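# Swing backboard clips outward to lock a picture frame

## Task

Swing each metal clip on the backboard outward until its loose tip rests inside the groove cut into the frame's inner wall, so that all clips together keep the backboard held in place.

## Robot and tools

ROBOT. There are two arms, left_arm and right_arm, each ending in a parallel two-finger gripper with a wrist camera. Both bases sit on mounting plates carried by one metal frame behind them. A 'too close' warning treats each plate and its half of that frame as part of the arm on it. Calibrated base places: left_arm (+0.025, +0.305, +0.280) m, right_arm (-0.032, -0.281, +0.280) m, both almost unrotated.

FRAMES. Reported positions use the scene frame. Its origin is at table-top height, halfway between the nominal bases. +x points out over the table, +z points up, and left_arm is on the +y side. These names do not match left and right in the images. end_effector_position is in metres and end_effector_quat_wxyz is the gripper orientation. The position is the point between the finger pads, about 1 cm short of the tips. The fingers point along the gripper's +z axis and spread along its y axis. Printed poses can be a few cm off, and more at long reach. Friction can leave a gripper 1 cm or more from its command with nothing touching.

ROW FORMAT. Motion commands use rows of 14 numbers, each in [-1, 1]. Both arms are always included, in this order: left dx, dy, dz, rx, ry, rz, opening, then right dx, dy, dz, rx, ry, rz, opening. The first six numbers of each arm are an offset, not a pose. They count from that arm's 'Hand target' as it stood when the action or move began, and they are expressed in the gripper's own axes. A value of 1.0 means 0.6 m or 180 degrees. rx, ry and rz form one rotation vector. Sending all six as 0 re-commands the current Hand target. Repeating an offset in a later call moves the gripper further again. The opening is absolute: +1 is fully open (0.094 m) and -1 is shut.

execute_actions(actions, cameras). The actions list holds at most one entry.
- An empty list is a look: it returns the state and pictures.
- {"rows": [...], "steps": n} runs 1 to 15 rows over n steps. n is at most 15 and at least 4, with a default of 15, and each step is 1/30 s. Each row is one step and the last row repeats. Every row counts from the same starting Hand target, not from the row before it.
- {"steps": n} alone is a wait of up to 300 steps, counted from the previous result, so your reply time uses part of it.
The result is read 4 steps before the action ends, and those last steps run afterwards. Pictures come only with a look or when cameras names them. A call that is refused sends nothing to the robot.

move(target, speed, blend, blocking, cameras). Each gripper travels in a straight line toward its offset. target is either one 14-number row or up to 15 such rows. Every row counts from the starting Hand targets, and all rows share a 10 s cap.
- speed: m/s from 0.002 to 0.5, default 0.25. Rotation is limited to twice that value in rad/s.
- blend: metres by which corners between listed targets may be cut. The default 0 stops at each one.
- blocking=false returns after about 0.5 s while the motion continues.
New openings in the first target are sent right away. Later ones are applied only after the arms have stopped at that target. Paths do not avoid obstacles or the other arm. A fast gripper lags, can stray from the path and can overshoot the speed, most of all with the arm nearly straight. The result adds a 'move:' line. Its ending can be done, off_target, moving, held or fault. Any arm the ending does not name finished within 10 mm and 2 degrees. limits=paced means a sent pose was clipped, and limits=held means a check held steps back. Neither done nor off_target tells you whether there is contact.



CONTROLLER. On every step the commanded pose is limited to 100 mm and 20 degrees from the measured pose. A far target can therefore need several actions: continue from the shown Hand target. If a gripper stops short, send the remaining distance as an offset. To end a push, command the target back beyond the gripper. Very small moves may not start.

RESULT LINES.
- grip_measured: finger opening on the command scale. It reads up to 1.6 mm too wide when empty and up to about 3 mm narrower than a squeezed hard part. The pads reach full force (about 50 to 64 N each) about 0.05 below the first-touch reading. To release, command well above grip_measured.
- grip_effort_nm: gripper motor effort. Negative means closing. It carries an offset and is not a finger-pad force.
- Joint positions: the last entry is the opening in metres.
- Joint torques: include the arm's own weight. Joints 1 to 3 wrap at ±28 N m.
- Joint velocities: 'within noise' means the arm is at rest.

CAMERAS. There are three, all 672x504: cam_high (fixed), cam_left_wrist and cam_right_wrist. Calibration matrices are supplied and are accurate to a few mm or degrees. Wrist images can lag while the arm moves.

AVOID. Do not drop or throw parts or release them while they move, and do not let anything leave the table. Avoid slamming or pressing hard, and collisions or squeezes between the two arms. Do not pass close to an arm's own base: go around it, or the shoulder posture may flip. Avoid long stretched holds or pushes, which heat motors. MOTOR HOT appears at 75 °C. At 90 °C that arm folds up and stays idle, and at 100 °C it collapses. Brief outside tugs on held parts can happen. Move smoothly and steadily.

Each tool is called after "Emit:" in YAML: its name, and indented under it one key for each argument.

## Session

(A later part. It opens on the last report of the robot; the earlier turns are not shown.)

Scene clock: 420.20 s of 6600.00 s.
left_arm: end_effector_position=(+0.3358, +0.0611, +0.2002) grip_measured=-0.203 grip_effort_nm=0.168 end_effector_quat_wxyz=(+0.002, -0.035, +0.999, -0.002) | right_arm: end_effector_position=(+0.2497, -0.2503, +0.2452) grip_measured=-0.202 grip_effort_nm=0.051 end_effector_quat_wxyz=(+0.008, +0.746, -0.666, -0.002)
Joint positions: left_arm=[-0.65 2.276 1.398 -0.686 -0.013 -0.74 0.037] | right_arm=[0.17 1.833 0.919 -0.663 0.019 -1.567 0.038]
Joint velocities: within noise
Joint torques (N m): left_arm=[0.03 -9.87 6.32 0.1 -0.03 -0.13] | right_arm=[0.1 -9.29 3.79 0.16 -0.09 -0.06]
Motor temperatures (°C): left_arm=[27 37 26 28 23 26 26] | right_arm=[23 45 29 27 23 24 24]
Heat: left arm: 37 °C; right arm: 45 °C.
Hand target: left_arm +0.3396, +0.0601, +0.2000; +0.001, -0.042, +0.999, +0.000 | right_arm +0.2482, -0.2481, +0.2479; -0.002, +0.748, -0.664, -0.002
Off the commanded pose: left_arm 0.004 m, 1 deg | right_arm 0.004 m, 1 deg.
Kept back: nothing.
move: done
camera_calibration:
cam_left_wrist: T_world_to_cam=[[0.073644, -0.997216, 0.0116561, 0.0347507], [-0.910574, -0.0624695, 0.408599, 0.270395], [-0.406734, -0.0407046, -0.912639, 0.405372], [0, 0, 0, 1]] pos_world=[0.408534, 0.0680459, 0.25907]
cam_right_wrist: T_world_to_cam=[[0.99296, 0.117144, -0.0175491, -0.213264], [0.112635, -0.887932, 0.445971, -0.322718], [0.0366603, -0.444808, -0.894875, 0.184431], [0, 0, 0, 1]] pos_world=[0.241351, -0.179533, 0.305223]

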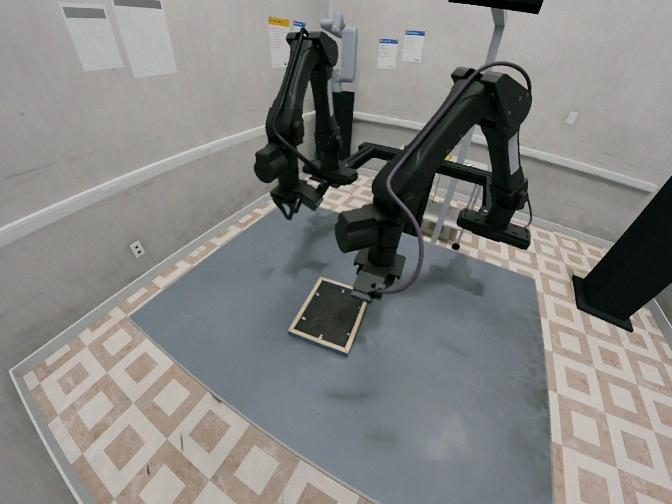

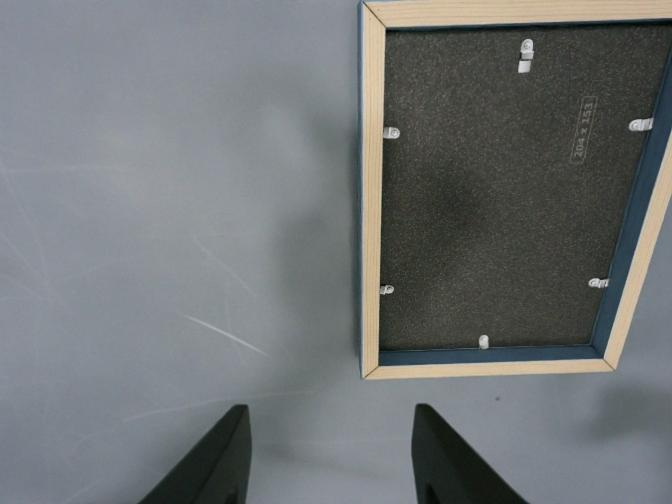

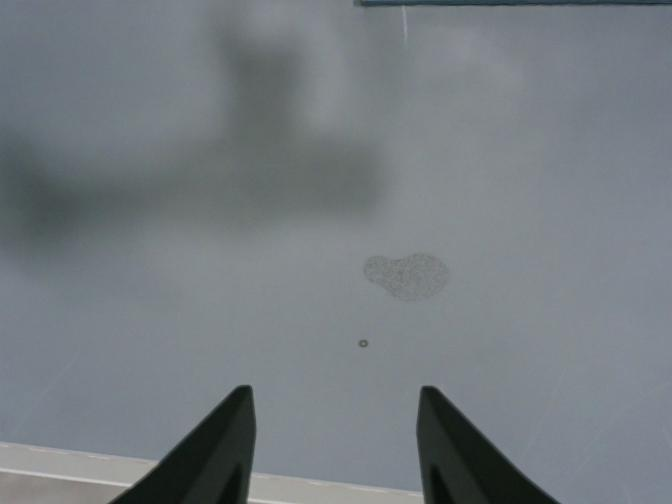

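Emit:
zoom_image:
  camera: "cam_left_wrist"
  region: [592, 90, 672, 150]

Scaled by 6.300 from the camera's 672x504 image, which has a finer 960x720 frame.

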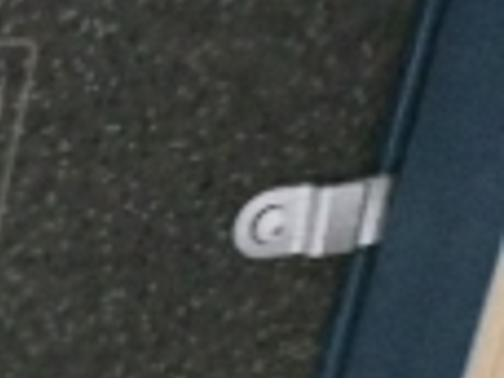

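Emit:
move:
  target:
    - [0.0158,-0.0357,0.225,0,0,-0.009,-0.3,0,0,0,0,0,0,-0.2]
    - [0.0158,-0.0357,0.292,0,0,-0.009,-0.3,0,0,0,0,0,0,-0.2]
  speed: 0.15
  cameras: ["cam_left_wrist"]

Scene clock: 422.80 s of 6600.00 s.
left_arm: end_effector_position=(+0.3279, +0.0420, +0.0286) grip_measured=-0.298 grip_effort_nm=-0.095 end_effector_quat_wxyz=(-0.007, -0.053, +0.999, +0.003) | right_arm: end_effector_position=(+0.2498, -0.2503, +0.2452) grip_measured=-0.202 grip_effort_nm=0.051 end_effector_quat_wxyz=(+0.008, +0.746, -0.666, -0.002)
Joint positions: left_arm=[-0.692 2.791 1.555 -0.349 -0.009 -0.819 0.033] | right_arm=[0.17 1.833 0.919 -0.662 0.019 -1.568 0.038]
Joint velocities: within noise
Joint torques (N m): left_arm=[-0.44 -10.96 4.31 0.3 -0.08 -0.12] | right_arm=[0.17 -9.11 3.84 0.16 -0.11 -0.08]
Motor temperatures (°C): left_arm=[27 37 27 28 23 26 26] | right_arm=[23 44 29 27 23 24 24]
Heat: left arm: 37 °C; right arm: 44 °C.
Hand target: left_arm +0.3320, +0.0380, +0.0248; +0.001, -0.056, +0.998, +0.000 | right_arm +0.2481, -0.2481, +0.2479; -0.002, +0.748, -0.664, -0.002
Off the commanded pose: left_arm 0.007 m, 1 deg | right_arm 0.004 m, 1 deg.
Kept back: nothing.
move: done
camera_calibration:
cam_left_wrist: T_world_to_cam=[[0.109568, -0.993979, -0.000379219, 0.00671911], [-0.90012, -0.0993836, 0.424154, 0.329814], [-0.421638, -0.0461324, -0.90559, 0.249649], [0, 0, 0, 1]] pos_world=[0.401398, 0.0509737, 0.0861904]
Images, in order (width x height): cam_left_wrist 672x504.

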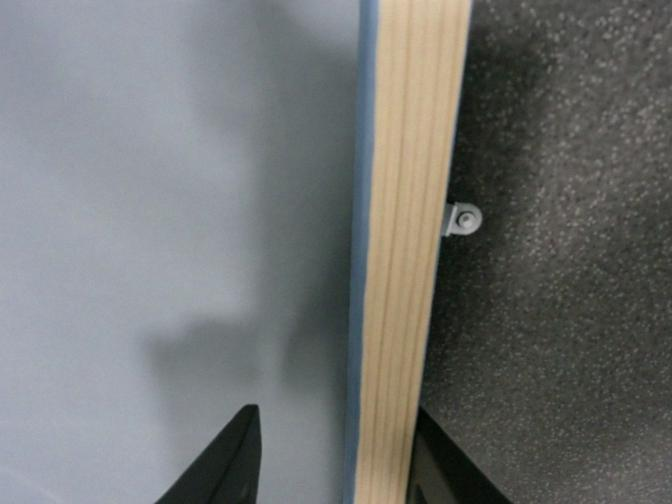

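Emit:
move:
  target:
    - [0,0,0,0,0,0,-0.55,0,0,0,0,0,0,-0.2]
    - [0,0,0,0,0,0,-0.68,0,0,0,0,0,0,-0.2]
    - [0,0,0,0,0,0,-0.82,0,0,0,0,0,0,-0.2]
  speed: 0.1
  cameras: ["cam_left_wrist"]

Scene clock: 426.13 s of 6600.00 s.
left_arm: end_effector_position=(+0.3302, +0.0389, +0.0287) grip_measured=-0.772 grip_effort_nm=-1.009 end_effector_quat_wxyz=(-0.004, -0.054, +0.999, -0.003) | right_arm: end_effector_position=(+0.2498, -0.2503, +0.2452) grip_measured=-0.202 grip_effort_nm=0.037 end_effector_quat_wxyz=(+0.008, +0.746, -0.666, -0.002)
Joint positions: left_arm=[-0.692 2.791 1.557 -0.337 -0.004 -0.819 0.011] | right_arm=[0.17 1.833 0.919 -0.662 0.019 -1.568 0.038]
Joint velocities: within noise
Joint torques (N m): left_arm=[-0.47 -10.97 4.25 0.23 -0.12 -0.11] | right_arm=[0.05 -9.35 3.9 0.16 -0.11 -0.05]
Motor temperatures (°C): left_arm=[27 38 27 28 23 26 26] | right_arm=[23 44 29 27 23 24 24]
Heat: left arm: 38 °C; right arm: 44 °C.
Hand target: left_arm +0.3320, +0.0380, +0.0248; +0.001, -0.056, +0.998, +0.000 | right_arm +0.2481, -0.2481, +0.2479; -0.002, +0.748, -0.664, -0.002
Off the commanded pose: left_arm 0.004 m, 1 deg | right_arm 0.004 m, 1 deg.
Kept back: nothing.
move: done
camera_calibration:
cam_left_wrist: T_world_to_cam=[[0.110128, -0.993832, 0.0130493, 0.00280623], [-0.903079, -0.0945705, 0.418933, 0.332395], [-0.415115, -0.0579206, -0.907923, 0.248997], [0, 0, 0, 1]] pos_world=[0.403232, 0.0486457, 0.0867825]
Images, in order (width x height): cam_left_wrist 672x504.

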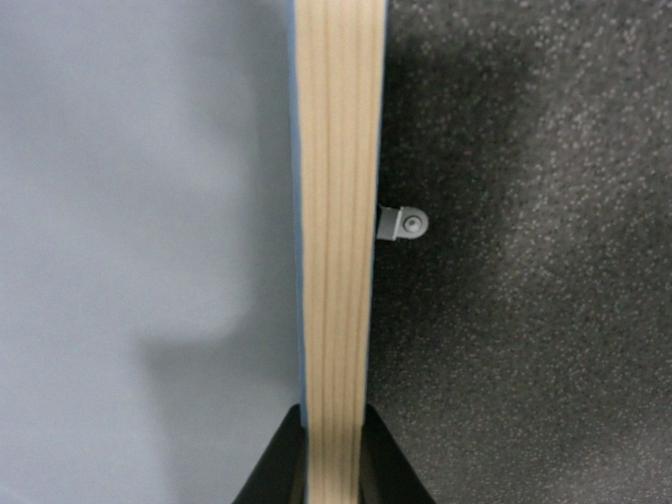

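Emit:
move:
  target: [0.1325,0.0903,0,0,0,0,-0.82,0,0,0,0,0,0,-0.2]
  speed: 0.08
  cameras: ["cam_left_wrist","cam_high"]

Scene clock: 427.90 s of 6600.00 s.
left_arm: end_effector_position=(+0.2581, +0.0763, +0.0265) grip_measured=-0.772 grip_effort_nm=-1.004 end_effector_quat_wxyz=(+0.010, -0.060, +0.998, -0.012) | right_arm: end_effector_position=(+0.2499, -0.2503, +0.2452) grip_measured=-0.202 grip_effort_nm=0.042 end_effector_quat_wxyz=(+0.007, +0.746, -0.666, -0.001)
Joint positions: left_arm=[-0.754 2.668 1.115 0.013 -0.013 -0.894 0.011] | right_arm=[0.17 1.833 0.919 -0.662 0.019 -1.568 0.038]
Joint velocities: within noise
Joint torques (N m): left_arm=[-0.98 -10.17 0.28 0.19 -0.03 -0.06] | right_arm=[0.09 -9.24 3.84 0.14 -0.11 -0.06]
Motor temperatures (°C): left_arm=[27 38 26 28 23 26 26] | right_arm=[23 43 29 27 23 24 24]
Heat: left arm: 38 °C; right arm: 43 °C.
Hand target: left_arm +0.2471, +0.0830, +0.0247; +0.001, -0.056, +0.998, +0.000 | right_arm +0.2482, -0.2481, +0.2479; -0.002, +0.748, -0.664, -0.002
Off the commanded pose: left_arm 0.013 m, 2 deg | right_arm 0.004 m, 1 deg.
Kept back: nothing.
move: off_target (left_arm)
camera_calibration:
cam_left_wrist: T_world_to_cam=[[0.12293, -0.991905, 0.0318084, 0.0439726], [-0.913251, -0.100522, 0.394801, 0.275492], [-0.388408, -0.0775821, -0.918216, 0.214079], [0, 0, 0, 1]] pos_world=[0.329338, 0.0879183, 0.086407]
Images, in order (width x height): cam_high 672x504, cam_left_wrist 672x504.

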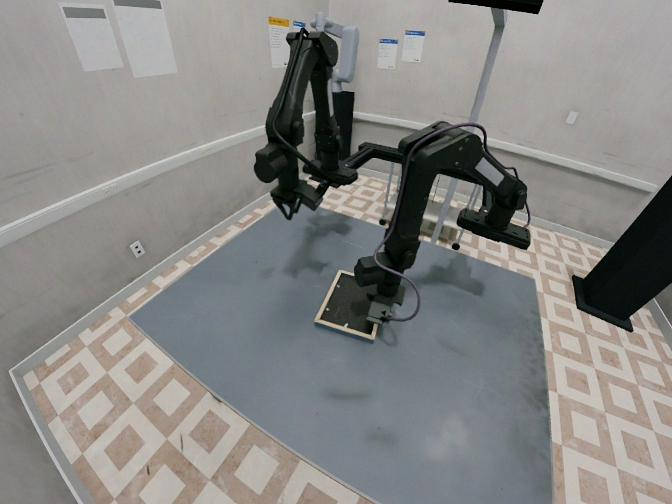

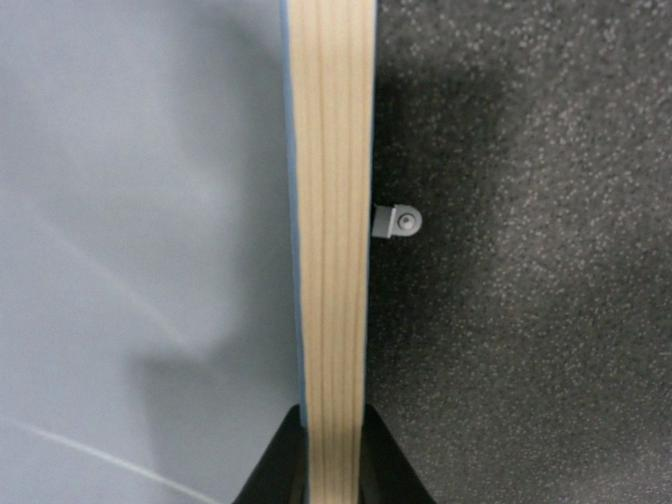

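Emit:
move:
  target:
    - [-0.014,-0.01,0,0,0,0,-0.82,0,0,0,0,0,0,-0.2]
    - [-0.014,-0.01,0,0,0,0,-0.4,0,0,0,0,0,0,-0.2]
    - [-0.014,-0.01,-0.15,0,0,0,-0.4,0,0,0,0,0,0,-0.2]
    - [-0.1473,-0.1523,-0.15,0,0,0,-0.4,0,0,0,0,0,0,-0.2]
  speed: 0.15
  cameras: ["cam_left_wrist","cam_high"]

Scene clock: 431.57 s of 6600.00 s.
left_arm: end_effector_position=(+0.3426, +0.0008, +0.1177) grip_measured=-0.403 grip_effort_nm=0.164 end_effector_quat_wxyz=(+0.003, -0.058, +0.998, -0.005) | right_arm: end_effector_position=(+0.2499, -0.2503, +0.2452) grip_measured=-0.202 grip_effort_nm=0.046 end_effector_quat_wxyz=(+0.007, +0.746, -0.666, -0.001)
Joint positions: left_arm=[-0.745 2.609 1.651 -0.601 -0.013 -0.881 0.028] | right_arm=[0.17 1.833 0.919 -0.662 0.019 -1.568 0.038]
Joint velocities: within noise
Joint torques (N m): left_arm=[0.16 -11.34 5.89 0.11 -0.03 0.04] | right_arm=[-0.03 -9.07 3.9 0.15 -0.07 -0.05]
Motor temperatures (°C): left_arm=[27 39 26 28 23 26 26] | right_arm=[23 43 29 27 23 24 24]
Heat: left arm: 39 °C; right arm: 43 °C.
Hand target: left_arm +0.3449, +0.0020, +0.1148; +0.001, -0.056, +0.998, +0.000 | right_arm +0.2482, -0.2481, +0.2479; -0.002, +0.748, -0.664, -0.002
Off the commanded pose: left_arm 0.004 m, 1 deg | right_arm 0.004 m, 1 deg.
Kept back: nothing.
move: done
camera_calibration:
cam_left_wrist: T_world_to_cam=[[0.118837, -0.992774, 0.0166727, -0.04104], [-0.908045, -0.101871, 0.406296, 0.305928], [-0.401662, -0.0634224, -0.913589, 0.328772], [0, 0, 0, 1]] pos_world=[0.414729, 0.0112733, 0.176749]
Images, in order (width x height): cam_high 672x504, cam_left_wrist 672x504.

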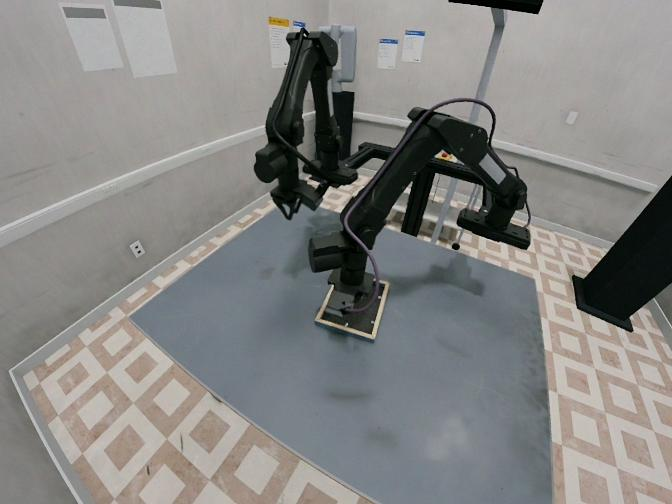

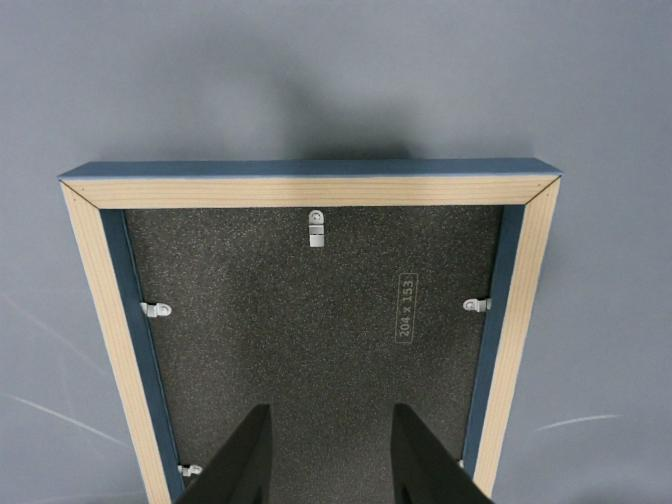

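Emit:
move:
  target:
    - [-0.0188,-0.0117,0.0997,0,0,0,-0.4,0,0,0,0,0,0,-0.2]
    - [0.0005,0.0106,0.0997,0,0,0,-0.4,0,0,0,0,0,0,-0.2]
    - [0.0005,0.0106,0.1597,0,0,0,-0.4,0,0,0,0,0,0,-0.2]
  speed: 0.1
  cameras: ["cam_left_wrist"]

Emit:
zoom_image:
  camera: "cam_left_wrist"
  region: [240, 370, 420, 504]

Scene clock: 433.70 s of 6600.00 s.
left_arm: end_effector_position=(+0.3405, +0.0079, +0.0247) grip_measured=-0.402 grip_effort_nm=0.159 end_effector_quat_wxyz=(-0.002, -0.058, +0.998, +0.001) | right_arm: end_effector_position=(+0.2499, -0.2503, +0.2452) grip_measured=-0.202 grip_effort_nm=0.042 end_effector_quat_wxyz=(+0.007, +0.746, -0.666, -0.001)
Joint positions: left_arm=[-0.733 2.874 1.752 -0.453 -0.012 -0.869 0.028] | right_arm=[0.17 1.833 0.919 -0.662 0.019 -1.568 0.038]
Joint velocities: within noise
Joint torques (N m): left_arm=[0.2 -11.37 4.78 0.28 -0.03 0.03] | right_arm=[0.1 -9.2 3.77 0.18 -0.09 -0.05]
Motor temperatures (°C): left_arm=[27 39 26 28 23 26 26] | right_arm=[23 42 29 27 23 24 24]
Heat: left arm: 39 °C; right arm: 42 °C.
Hand target: left_arm +0.3441, +0.0084, +0.0190; +0.001, -0.056, +0.998, +0.000 | right_arm +0.2482, -0.2481, +0.2479; -0.002, +0.748, -0.664, -0.002
Off the commanded pose: left_arm 0.007 m, 0 deg | right_arm 0.004 m, 1 deg.
Kept back: nothing.
move: done
camera_calibration:
cam_left_wrist: T_world_to_cam=[[0.117991, -0.993002, 0.00499121, -0.031598], [-0.903236, -0.105233, 0.416042, 0.340713], [-0.412606, -0.0535975, -0.909332, 0.246997], [0, 0, 0, 1]] pos_world=[0.413385, 0.0177159, 0.0830086]
Images, in order (width x height): cam_left_wrist 672x504.

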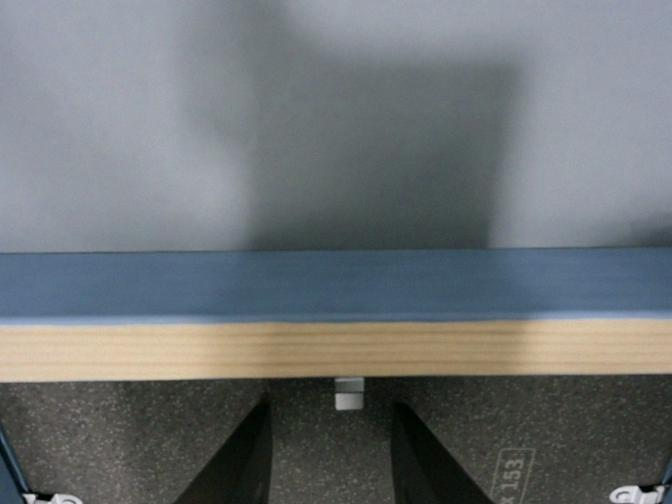

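Scaled by 2.800 from the camera's 672x504 image, which has a finer 960x720 frame.

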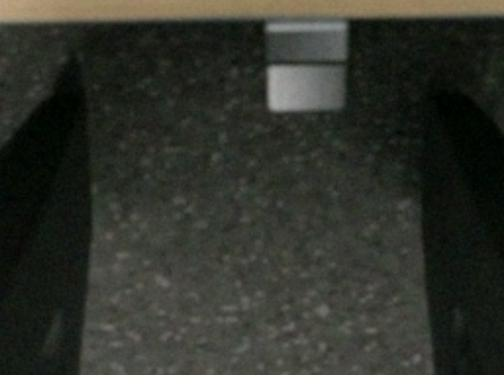

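Emit:
move:
  target:
    - [0,0,-0.06,0,0,0,-0.4,0,0,0,0,0,0,-0.2]
    - [-0.0319,-0.0294,-0.06,0,0,0,-0.4,0,0,0,0,0,0,-0.2]
    - [-0.0124,-0.0076,-0.06,0,0,0,-0.4,0,0,0,0,0,0,-0.2]
  speed: 0.1
  cameras: ["cam_left_wrist"]

Scene clock: 435.33 s of 6600.00 s.
left_arm: end_effector_position=(+0.3435, +0.0089, +0.0456) grip_measured=-0.402 grip_effort_nm=0.154 end_effector_quat_wxyz=(-0.011, -0.058, +0.998, +0.010) | right_arm: end_effector_position=(+0.2499, -0.2503, +0.2452) grip_measured=-0.202 grip_effort_nm=0.046 end_effector_quat_wxyz=(+0.007, +0.746, -0.666, -0.001)
Joint positions: left_arm=[-0.727 2.83 1.764 -0.534 -0.012 -0.864 0.028] | right_arm=[0.17 1.833 0.919 -0.662 0.019 -1.568 0.038]
Joint velocities: within noise
Joint torques (N m): left_arm=[0.12 -15.47 3.44 0.25 -0.04 0.03] | right_arm=[0.2 -9.26 3.85 0.19 -0.09 -0.05]
Motor temperatures (°C): left_arm=[27 40 26 28 23 26 26] | right_arm=[23 42 29 27 23 24 24]
Heat: left arm: 40 °C; right arm: 42 °C.
Hand target: left_arm +0.3519, +0.0046, +0.0550; +0.001, -0.056, +0.998, +0.000 | right_arm +0.2482, -0.2481, +0.2479; -0.002, +0.748, -0.664, -0.002
Off the commanded pose: left_arm 0.013 m, 2 deg | right_arm 0.004 m, 1 deg.
Kept back: nothing.
move: off_target (left_arm)
camera_calibration:
cam_left_wrist: T_world_to_cam=[[0.118346, -0.992883, -0.0133585, -0.03036], [-0.895707, -0.112551, 0.430165, 0.331694], [-0.428607, -0.038943, -0.902652, 0.272304], [0, 0, 0, 1]] pos_world=[0.417405, 0.0177928, 0.102708]
Images, in order (width x height): cam_left_wrist 672x504.

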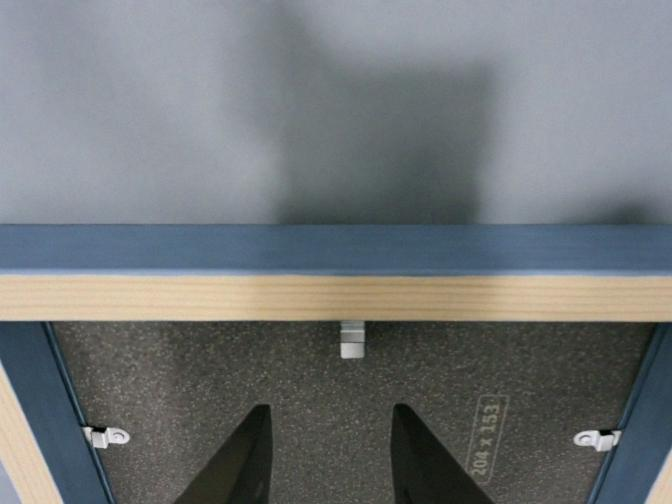

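Emit:
move:
  target:
    - [0,0,-0.1,0,0,0,-0.4,0,0,0,0,0,0,-0.2]
    - [-0.05,-0.05,-0.1,0,0,0,-0.4,0,0,0,0,0,0,-0.2]
    - [-0.05,-0.05,-0.01,0,0,0,-0.4,0,0,0,0,0,0,-0.2]
    - [0,0,0,0,0,0,-0.4,0,0,0,0,0,0,-0.2]
  speed: 0.12
  cameras: ["cam_left_wrist"]

Scene clock: 438.07 s of 6600.00 s.
left_arm: end_effector_position=(+0.3421, +0.0124, +0.0428) grip_measured=-0.402 grip_effort_nm=0.154 end_effector_quat_wxyz=(-0.014, -0.057, +0.998, +0.013) | right_arm: end_effector_position=(+0.2499, -0.2503, +0.2452) grip_measured=-0.202 grip_effort_nm=0.046 end_effector_quat_wxyz=(+0.007, +0.746, -0.666, -0.001)
Joint positions: left_arm=[-0.724 2.836 1.764 -0.538 -0.012 -0.858 0.028] | right_arm=[0.17 1.833 0.919 -0.662 0.019 -1.568 0.038]
Joint velocities: within noise
Joint torques (N m): left_arm=[-0.18 -16.09 3.33 0.25 -0.04 -0.01] | right_arm=[0.08 -9.13 3.93 0.15 -0.08 -0.08]
Motor temperatures (°C): left_arm=[27 41 27 28 23 26 26] | right_arm=[23 42 29 27 23 24 24]
Heat: left arm: 41 °C; right arm: 42 °C.
Hand target: left_arm +0.3519, +0.0045, +0.0550; +0.001, -0.056, +0.998, +0.000 | right_arm +0.2482, -0.2481, +0.2479; -0.002, +0.748, -0.664, -0.002
Off the commanded pose: left_arm 0.017 m, 2 deg | right_arm 0.004 m, 1 deg.
Kept back: nothing.
move: off_target (left_arm)
camera_calibration:
cam_left_wrist: T_world_to_cam=[[0.116549, -0.992955, -0.0213893, -0.025785], [-0.892429, -0.114152, 0.436508, 0.330621], [-0.435874, -0.031786, -0.899446, 0.271628], [0, 0, 0, 1]] pos_world=[0.416456, 0.0207718, 0.0994447]
Images, in order (width x height): cam_left_wrist 672x504.

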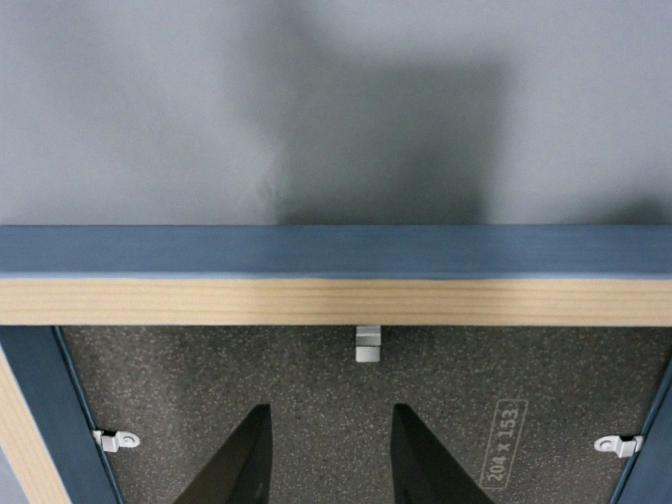

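Emit:
move:
  target: [0,0,0.06,0,0,0,-0.4,0,0,0,0,0,0,-0.2]
  speed: 0.1
  cameras: ["cam_left_wrist"]

Emit:
zoom_image:
  camera: "cam_left_wrist"
  region: [240, 370, 420, 504]

Scene clock: 439.13 s of 6600.00 s.
left_arm: end_effector_position=(+0.3493, +0.0054, +0.0248) grip_measured=-0.402 grip_effort_nm=0.154 end_effector_quat_wxyz=(-0.003, -0.057, +0.998, +0.001) | right_arm: end_effector_position=(+0.2499, -0.2503, +0.2452) grip_measured=-0.202 grip_effort_nm=0.051 end_effector_quat_wxyz=(+0.007, +0.746, -0.666, -0.001)
Joint positions: left_arm=[-0.724 2.896 1.809 -0.488 -0.011 -0.858 0.028] | right_arm=[0.17 1.833 0.919 -0.662 0.019 -1.568 0.038]
Joint velocities: within noise
Joint torques (N m): left_arm=[-0.12 -11.51 5.04 0.29 -0.05 0] | right_arm=[0.12 -9.25 3.82 0.22 -0.1 -0.1]
Motor temperatures (°C): left_arm=[27 41 27 28 23 26 26] | right_arm=[23 42 29 27 23 24 24]
Heat: left arm: 41 °C; right arm: 42 °C.
Hand target: left_arm +0.3519, +0.0046, +0.0190; +0.001, -0.056, +0.998, +0.000 | right_arm +0.2482, -0.2481, +0.2479; -0.002, +0.748, -0.664, -0.002
Off the commanded pose: left_arm 0.006 m, 0 deg | right_arm 0.004 m, 1 deg.
Kept back: nothing.
move: done
camera_calibration:
cam_left_wrist: T_world_to_cam=[[0.117232, -0.993092, 0.00489527, -0.0348405], [-0.903045, -0.104549, 0.416629, 0.348231], [-0.413239, -0.053263, -0.909064, 0.250708], [0, 0, 0, 1]] pos_world=[0.422155, 0.0151607, 0.082997]
Images, in order (width x height): cam_left_wrist 672x504.

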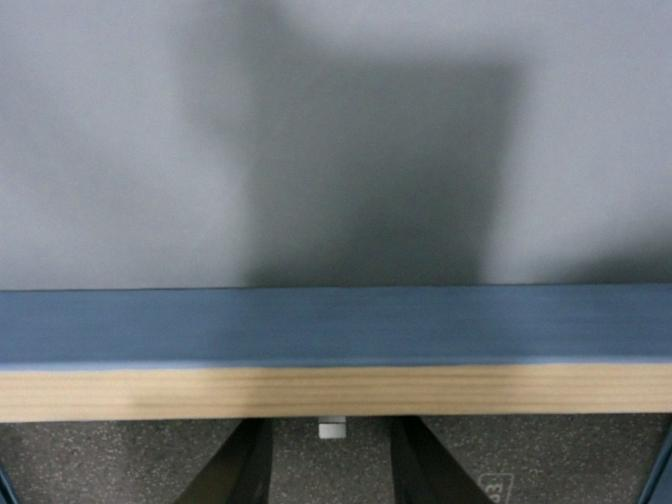

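Scaled by 2.800 from the camera's 672x504 image, which has a finer 960x720 frame.

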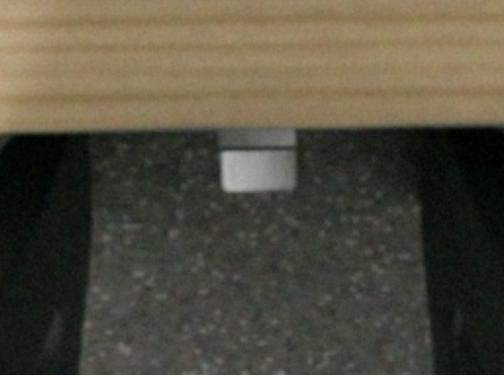

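Emit:
move:
  target:
    - [0,0,0.0035,0,0,0,-0.4,0,0,0,0,0,0,-0.2]
    - [0,0,0.0035,0,0,0,-0.7,0,0,0,0,0,0,-0.2]
    - [0,0,0.0035,0,0,0,-0.84,0,0,0,0,0,0,-0.2]
    - [0,0,0.0035,0,0,0,-0.88,0,0,0,0,0,0,-0.2]
  speed: 0.1
  cameras: ["cam_left_wrist"]

Emit:
zoom_image:
  camera: "cam_left_wrist"
  region: [240, 370, 420, 504]

Scene clock: 443.13 s of 6600.00 s.
left_arm: end_effector_position=(+0.3502, +0.0045, +0.0251) grip_measured=-0.875 grip_effort_nm=-0.247 end_effector_quat_wxyz=(-0.002, -0.057, +0.998, +0.000) | right_arm: end_effector_position=(+0.2499, -0.2503, +0.2452) grip_measured=-0.202 grip_effort_nm=0.042 end_effector_quat_wxyz=(+0.007, +0.746, -0.666, -0.001)
Joint positions: left_arm=[-0.724 2.897 1.812 -0.488 -0.011 -0.858 0.006] | right_arm=[0.17 1.833 0.919 -0.662 0.019 -1.568 0.038]
Joint velocities: within noise
Joint torques (N m): left_arm=[-0.1 -11 5.14 0.31 -0.05 0] | right_arm=[0.09 -9.18 4 0.16 -0.13 -0.07]
Motor temperatures (°C): left_arm=[27 41 27 28 23 26 26] | right_arm=[23 41 28 27 23 24 24]
Heat: left arm: 41 °C; right arm: 41 °C.
Hand target: left_arm +0.3520, +0.0045, +0.0169; +0.001, -0.056, +0.998, +0.000 | right_arm +0.2482, -0.2481, +0.2479; -0.002, +0.748, -0.664, -0.002
Off the commanded pose: left_arm 0.008 m, 0 deg | right_arm 0.004 m, 1 deg.
Kept back: nothing.
move: done
camera_calibration:
cam_left_wrist: T_world_to_cam=[[0.117263, -0.993073, 0.0074588, -0.0359353], [-0.903867, -0.103612, 0.415077, 0.34913], [-0.411429, -0.055415, -0.909755, 0.25074], [0, 0, 0, 1]] pos_world=[0.422943, 0.0143825, 0.0834644]
Images, in order (width x height): cam_left_wrist 672x504.

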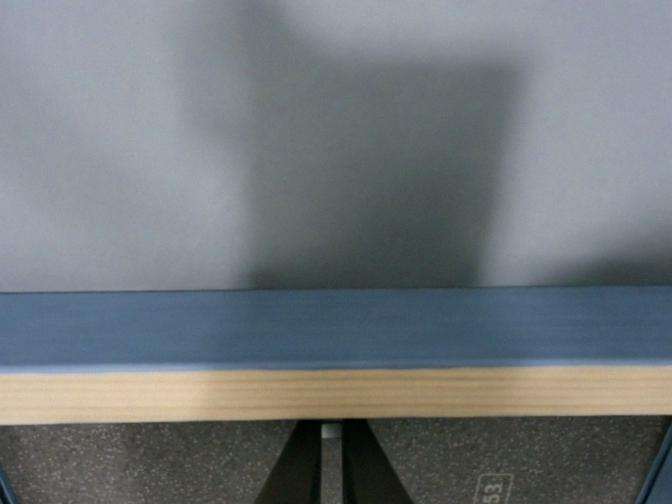

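Scaled by 2.800 from the camera's 672x504 image, which has a finer 960x720 frame.

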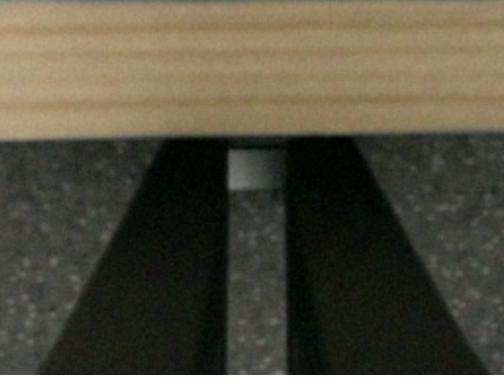

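Emit:
move:
  target:
    - [-0.001,0.005,0,0,0,0.139,-0.88,0,0,0,0,0,0,-0.2]
    - [-0.0042,0.009,0,0,0,0.278,-0.88,0,0,0,0,0,0,-0.2]
  speed: 0.2
  blend: 0.003
  cameras: ["cam_left_wrist"]

Emit:
zoom_image:
  camera: "cam_left_wrist"
  region: [240, 370, 420, 504]

Scene clock: 446.53 s of 6600.00 s.
left_arm: end_effector_position=(+0.3522, +0.0109, +0.0251) grip_measured=-0.875 grip_effort_nm=-0.237 end_effector_quat_wxyz=(-0.006, +0.367, +0.930, +0.004) | right_arm: end_effector_position=(+0.2499, -0.2503, +0.2452) grip_measured=-0.202 grip_effort_nm=0.042 end_effector_quat_wxyz=(+0.007, +0.746, -0.666, -0.001)
Joint positions: left_arm=[-0.712 2.897 1.812 -0.499 -0.017 0.018 0.006] | right_arm=[0.17 1.833 0.919 -0.662 0.019 -1.568 0.038]
Joint velocities: within noise
Joint torques (N m): left_arm=[-0.02 -11.56 3.85 0.46 0.01 0.07] | right_arm=[0.05 -9.2 3.74 0.12 -0.1 -0.09]
Motor temperatures (°C): left_arm=[27 42 27 28 23 26 26] | right_arm=[23 41 28 27 23 24 24]
Heat: left arm: 42 °C; right arm: 41 °C.
Hand target: left_arm +0.3540, +0.0102, +0.0169; +0.001, +0.372, +0.928, +0.000 | right_arm +0.2482, -0.2481, +0.2479; -0.002, +0.748, -0.664, -0.002
Off the commanded pose: left_arm 0.008 m, 1 deg | right_arm 0.004 m, 1 deg.
Kept back: nothing.
move: done
camera_calibration:
cam_left_wrist: T_world_to_cam=[[-0.679729, -0.733452, 0.00400662, 0.248179], [-0.662962, 0.61672, 0.424427, 0.25867], [-0.313768, 0.285839, -0.905454, 0.213645], [0, 0, 0, 1]] pos_world=[0.407218, -0.0385677, 0.082665]
Images, in order (width x height): cam_left_wrist 672x504.

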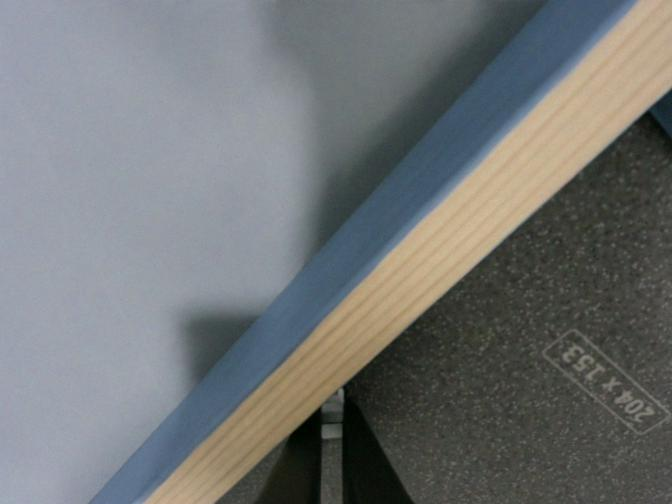

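Scaled by 2.800 from the camera's 672x504 image, which has a finer 960x720 frame.

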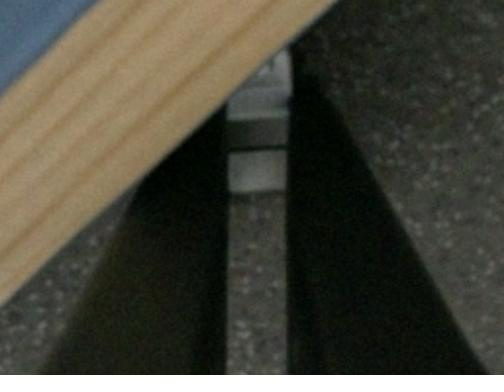

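Emit:
move:
  target: [-0.0015,0.0058,0,0,0,0.167,-0.88,0,0,0,0,0,0,-0.2]
  speed: 0.2
  cameras: ["cam_left_wrist"]

Emit:
zoom_image:
  camera: "cam_left_wrist"
  region: [240, 370, 420, 504]

Scene clock: 448.80 s of 6600.00 s.
left_arm: end_effector_position=(+0.3558, +0.0141, +0.0250) grip_measured=-0.875 grip_effort_nm=-0.237 end_effector_quat_wxyz=(-0.005, +0.595, +0.804, +0.005) | right_arm: end_effector_position=(+0.2499, -0.2503, +0.2452) grip_measured=-0.202 grip_effort_nm=0.042 end_effector_quat_wxyz=(+0.007, +0.746, -0.666, -0.001)
Joint positions: left_arm=[-0.704 2.897 1.812 -0.497 -0.023 0.551 0.006] | right_arm=[0.17 1.833 0.919 -0.662 0.019 -1.568 0.038]
Joint velocities: within noise
Joint torques (N m): left_arm=[-0.05 -11.34 4.36 0.41 0.08 0.04] | right_arm=[0.12 -9.14 3.82 0.16 -0.11 -0.11]
Motor temperatures (°C): left_arm=[27 42 27 28 23 26 26] | right_arm=[23 41 28 27 23 24 24]
Heat: left arm: 42 °C; right arm: 41 °C.
Hand target: left_arm +0.3571, +0.0121, +0.0170; +0.001, +0.600, +0.800, +0.001 | right_arm +0.2482, -0.2481, +0.2479; -0.002, +0.748, -0.664, -0.002
Off the commanded pose: left_arm 0.008 m, 1 deg | right_arm 0.004 m, 1 deg.
Kept back: nothing.
move: done
camera_calibration:
cam_left_wrist: T_world_to_cam=[[-0.955655, -0.29445, 0.00483432, 0.344938], [-0.26456, 0.865625, 0.42509, 0.113887], [-0.129352, 0.40496, -0.905138, 0.146538], [0, 0, 0, 1]] pos_world=[0.378727, -0.056358, 0.0825572]
Images, in order (width x height): cam_left_wrist 672x504.

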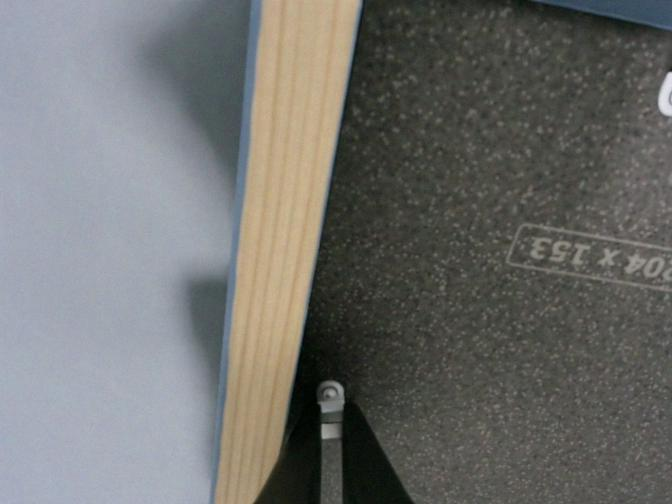

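Scaled by 2.800 from the camera's 672x504 image, which has a finer 960x720 frame.

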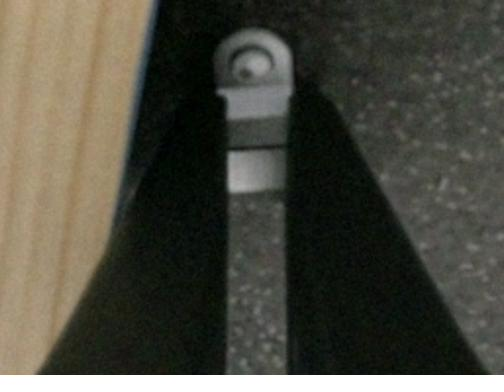

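Emit:
move:
  target:
    - [0,0,0,0,0,0,-0.8,0,0,0,0,0,0,-0.2]
    - [0,0,-0.0717,0,0,0,-0.8,0,0,0,0,0,0,-0.2]
    - [-0.0216,0.0435,-0.0717,0,0,0.055,-0.2,0,0,0,0,0,0,-0.2]
    - [0.0042,0.0267,-0.0717,0,0,0.055,-0.2,0,0,0,0,0,0,-0.2]
  speed: 0.1
  cameras: ["cam_left_wrist"]

Scene clock: 453.73 s of 6600.00 s.
left_arm: end_effector_position=(+0.3611, +0.0264, +0.0459) grip_measured=-0.203 grip_effort_nm=0.164 end_effector_quat_wxyz=(-0.021, +0.665, +0.746, +0.004) | right_arm: end_effector_position=(+0.2499, -0.2503, +0.2452) grip_measured=-0.202 grip_effort_nm=0.046 end_effector_quat_wxyz=(+0.007, +0.746, -0.666, -0.001)
Joint positions: left_arm=[-0.675 2.842 1.798 -0.567 -0.023 0.76 0.037] | right_arm=[0.17 1.833 0.919 -0.662 0.019 -1.568 0.038]
Joint velocities: within noise
Joint torques (N m): left_arm=[0.17 -16.76 3.19 0.28 0.07 0.04] | right_arm=[-0.17 -9.13 3.9 0.14 -0.08 -0.12]
Motor temperatures (°C): left_arm=[27 43 27 28 23 26 26] | right_arm=[23 41 28 27 23 24 24]
Heat: left arm: 43 °C; right arm: 41 °C.
Hand target: left_arm +0.3716, +0.0190, +0.0600; +0.001, +0.666, +0.746, +0.001 | right_arm +0.2482, -0.2481, +0.2479; -0.002, +0.748, -0.664, -0.002
Off the commanded pose: left_arm 0.019 m, 2 deg | right_arm 0.004 m, 1 deg.
Kept back: nothing.
move: off_target (left_arm)
camera_calibration:
cam_left_wrist: T_world_to_cam=[[-0.992578, -0.118139, 0.0288311, 0.361132], [-0.0931215, 0.890885, 0.444581, 0.032321], [-0.0782076, 0.438597, -0.895275, 0.141382], [0, 0, 0, 1]] pos_world=[0.372518, -0.0481403, 0.101795]
Images, in order (width x height): cam_left_wrist 672x504.

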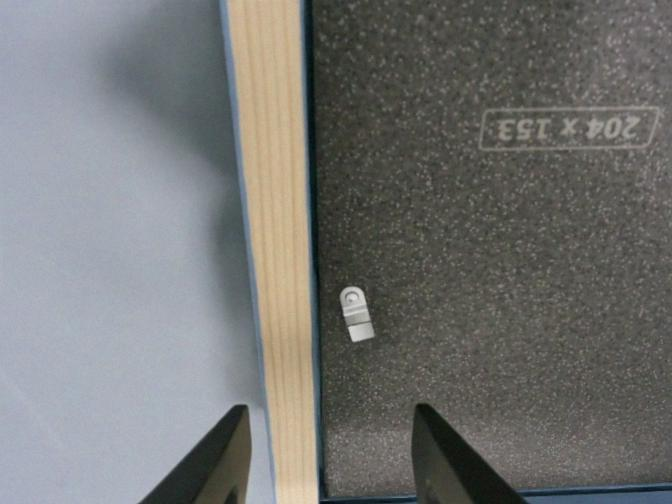

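Emit:
move:
  target:
    - [0,0,0,0,0,0,0.0,0,0,0,0,0,0,-0.2]
    - [0,0,0.0717,0,0,0,0.0,0,0,0,0,0,0,-0.2]
  speed: 0.1
  cameras: ["cam_left_wrist"]

Emit:
zoom_image:
  camera: "cam_left_wrist"
  region: [300, 350, 440, 455]

Scene clock: 455.57 s of 6600.00 s.
left_arm: end_effector_position=(+0.3709, +0.0188, +0.0246) grip_measured=-0.003 grip_effort_nm=0.168 end_effector_quat_wxyz=(+0.000, +0.665, +0.747, +0.004) | right_arm: end_effector_position=(+0.2499, -0.2503, +0.2452) grip_measured=-0.202 grip_effort_nm=0.046 end_effector_quat_wxyz=(+0.007, +0.746, -0.666, -0.001)
Joint positions: left_arm=[-0.673 2.913 1.853 -0.509 -0.022 0.762 0.047] | right_arm=[0.17 1.833 0.919 -0.662 0.019 -1.568 0.038]
Joint velocities: within noise
Joint torques (N m): left_arm=[0.13 -11.36 5.07 0.28 0.07 0.04] | right_arm=[-0.05 -9.26 3.96 0.15 -0.09 -0.07]
Motor temperatures (°C): left_arm=[27 43 27 28 23 26 26] | right_arm=[23 41 28 27 23 24 24]
Heat: left arm: 43 °C; right arm: 41 °C.
Hand target: left_arm +0.3716, +0.0190, +0.0170; +0.000, +0.666, +0.746, +0.001 | right_arm +0.2482, -0.2481, +0.2479; -0.002, +0.748, -0.664, -0.002
Off the commanded pose: left_arm 0.008 m, 0 deg | right_arm 0.004 m, 1 deg.
Kept back: nothing.
move: done
camera_calibration:
cam_left_wrist: T_world_to_cam=[[-0.99293, -0.118701, 0.000321213, 0.371417], [-0.107754, 0.902481, 0.417034, 0.0553108], [-0.0497924, 0.414051, -0.908891, 0.116589], [0, 0, 0, 1]] pos_world=[0.380556, -0.0541029, 0.0827806]
Images, in order (width x height): cam_left_wrist 672x504.

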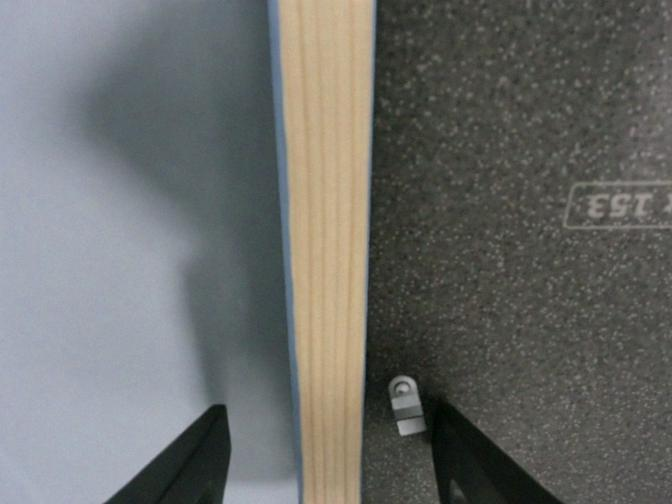

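Scaled by 3.600 from the camera's 672x504 image, which has a finer 960x720 frame.

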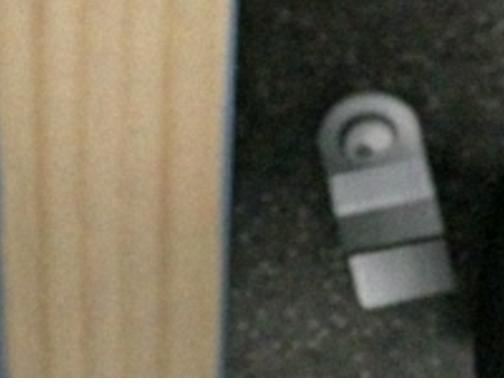

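Emit:
move:
  target:
    - [0,0,0,0,0,0,-0.3,0,0,0,0,0,0,-0.2]
    - [0,0,0,0,0,0,-0.45,0,0,0,0,0,0,-0.2]
  speed: 0.05
  cameras: ["cam_left_wrist"]

Emit:
zoom_image:
  camera: "cam_left_wrist"
  region: [300, 350, 440, 455]

Emit:
move:
  target: [0,0,0,0,0,0,-0.58,0,0,0,0,0,0,-0.2]
  speed: 0.05
  cameras: ["cam_left_wrist"]

Emit:
zoom_image:
  camera: "cam_left_wrist"
  region: [300, 350, 440, 455]

Scene clock: 457.73 s of 6600.00 s.
left_arm: end_effector_position=(+0.3680, +0.0186, +0.0246) grip_measured=-0.447 grip_effort_nm=-0.129 end_effector_quat_wxyz=(-0.004, +0.665, +0.746, -0.002) | right_arm: end_effector_position=(+0.2499, -0.2503, +0.2452) grip_measured=-0.202 grip_effort_nm=0.051 end_effector_quat_wxyz=(+0.007, +0.746, -0.666, -0.001)
Joint positions: left_arm=[-0.673 2.913 1.853 -0.517 -0.011 0.763 0.026] | right_arm=[0.17 1.833 0.919 -0.662 0.019 -1.568 0.038]
Joint velocities: within noise
Joint torques (N m): left_arm=[0.13 -11.36 5.04 0.33 -0.05 0.02] | right_arm=[-0.02 -9.26 3.67 0.11 -0.09 -0.04]
Motor temperatures (°C): left_arm=[27 44 27 28 23 26 26] | right_arm=[23 41 28 27 23 24 24]
Heat: left arm: 44 °C; right arm: 41 °C.
Hand target: left_arm +0.3716, +0.0190, +0.0170; +0.001, +0.666, +0.746, +0.001 | right_arm +0.2482, -0.2481, +0.2479; -0.002, +0.748, -0.664, -0.002
Off the commanded pose: left_arm 0.008 m, 1 deg | right_arm 0.004 m, 1 deg.
Kept back: nothing.
move: done
camera_calibration:
cam_left_wrist: T_world_to_cam=[[-0.992969, -0.117463, 0.014681, 0.368091], [-0.10082, 0.904161, 0.415124, 0.0527154], [-0.0620357, 0.410725, -0.909646, 0.121149], [0, 0, 0, 1]] pos_world=[0.378333, -0.0541851, 0.0829153]
Images, in order (width x height): cam_left_wrist 672x504.

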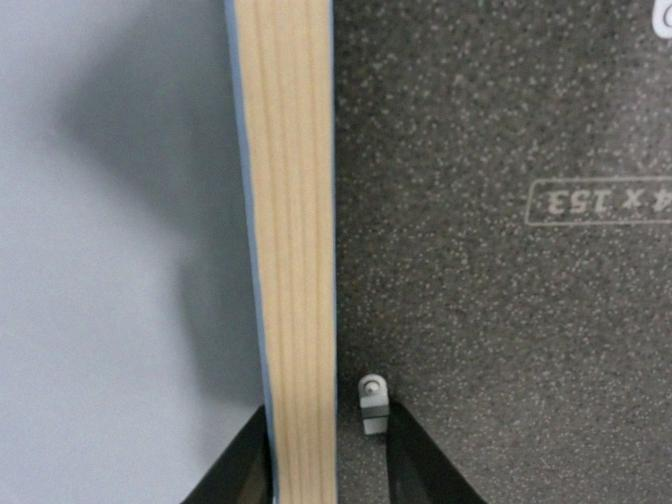

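Scaled by 3.600 from the camera's 672x504 image, which has a finer 960x720 frame.

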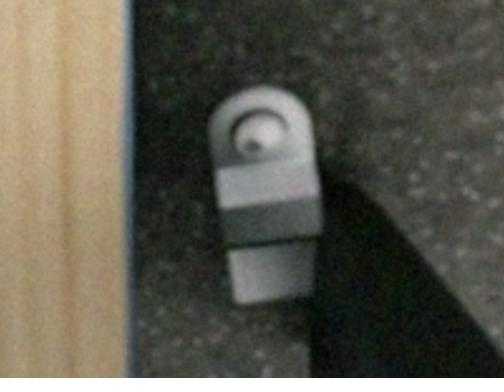

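Scene clock: 458.43 s of 6600.00 s.
left_arm: end_effector_position=(+0.3691, +0.0186, +0.0246) grip_measured=-0.576 grip_effort_nm=-0.173 end_effector_quat_wxyz=(-0.002, +0.666, +0.746, +0.000) | right_arm: end_effector_position=(+0.2499, -0.2503, +0.2452) grip_measured=-0.202 grip_effort_nm=0.046 end_effector_quat_wxyz=(+0.007, +0.746, -0.666, -0.001)
Joint positions: left_arm=[-0.672 2.913 1.853 -0.513 -0.013 0.764 0.02] | right_arm=[0.17 1.833 0.919 -0.662 0.019 -1.568 0.038]
Joint velocities: within noise
Joint torques (N m): left_arm=[0.06 -11.36 5.05 0.31 -0.03 0.01] | right_arm=[0.13 -9.17 3.9 0.18 -0.1 -0.07]
Motor temperatures (°C): left_arm=[27 44 27 28 23 26 26] | right_arm=[23 41 28 27 23 24 24]
Heat: left arm: 44 °C; right arm: 41 °C.
Hand target: left_arm +0.3716, +0.0190, +0.0170; +0.001, +0.666, +0.746, +0.001 | right_arm +0.2482, -0.2481, +0.2479; -0.002, +0.748, -0.664, -0.002
Off the commanded pose: left_arm 0.008 m, 0 deg | right_arm 0.004 m, 1 deg.
Kept back: nothing.
move: done
camera_calibration:
cam_left_wrist: T_world_to_cam=[[-0.993061, -0.117112, 0.010667, 0.369346], [-0.102203, 0.904375, 0.414318, 0.0533309], [-0.0581686, 0.410353, -0.91007, 0.119785], [0, 0, 0, 1]] pos_world=[0.379202, -0.0541306, 0.0829773]
Images, in order (width x height): cam_left_wrist 672x504.

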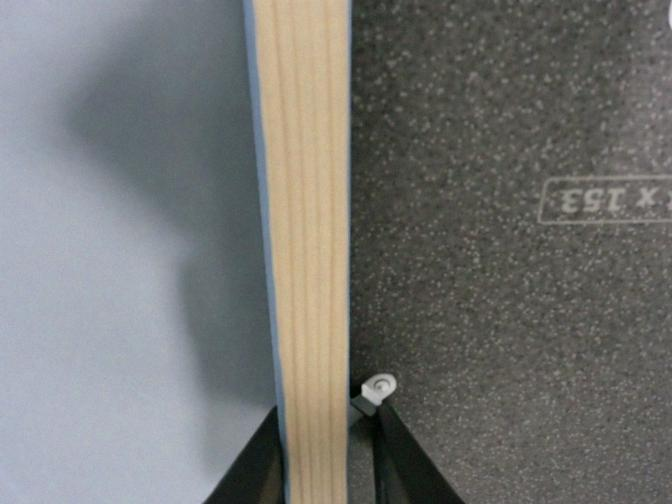

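Scaled by 3.600 from the camera's 672x504 image, which has a finer 960x720 frame.

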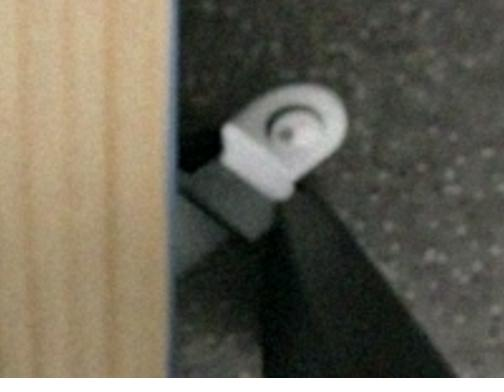

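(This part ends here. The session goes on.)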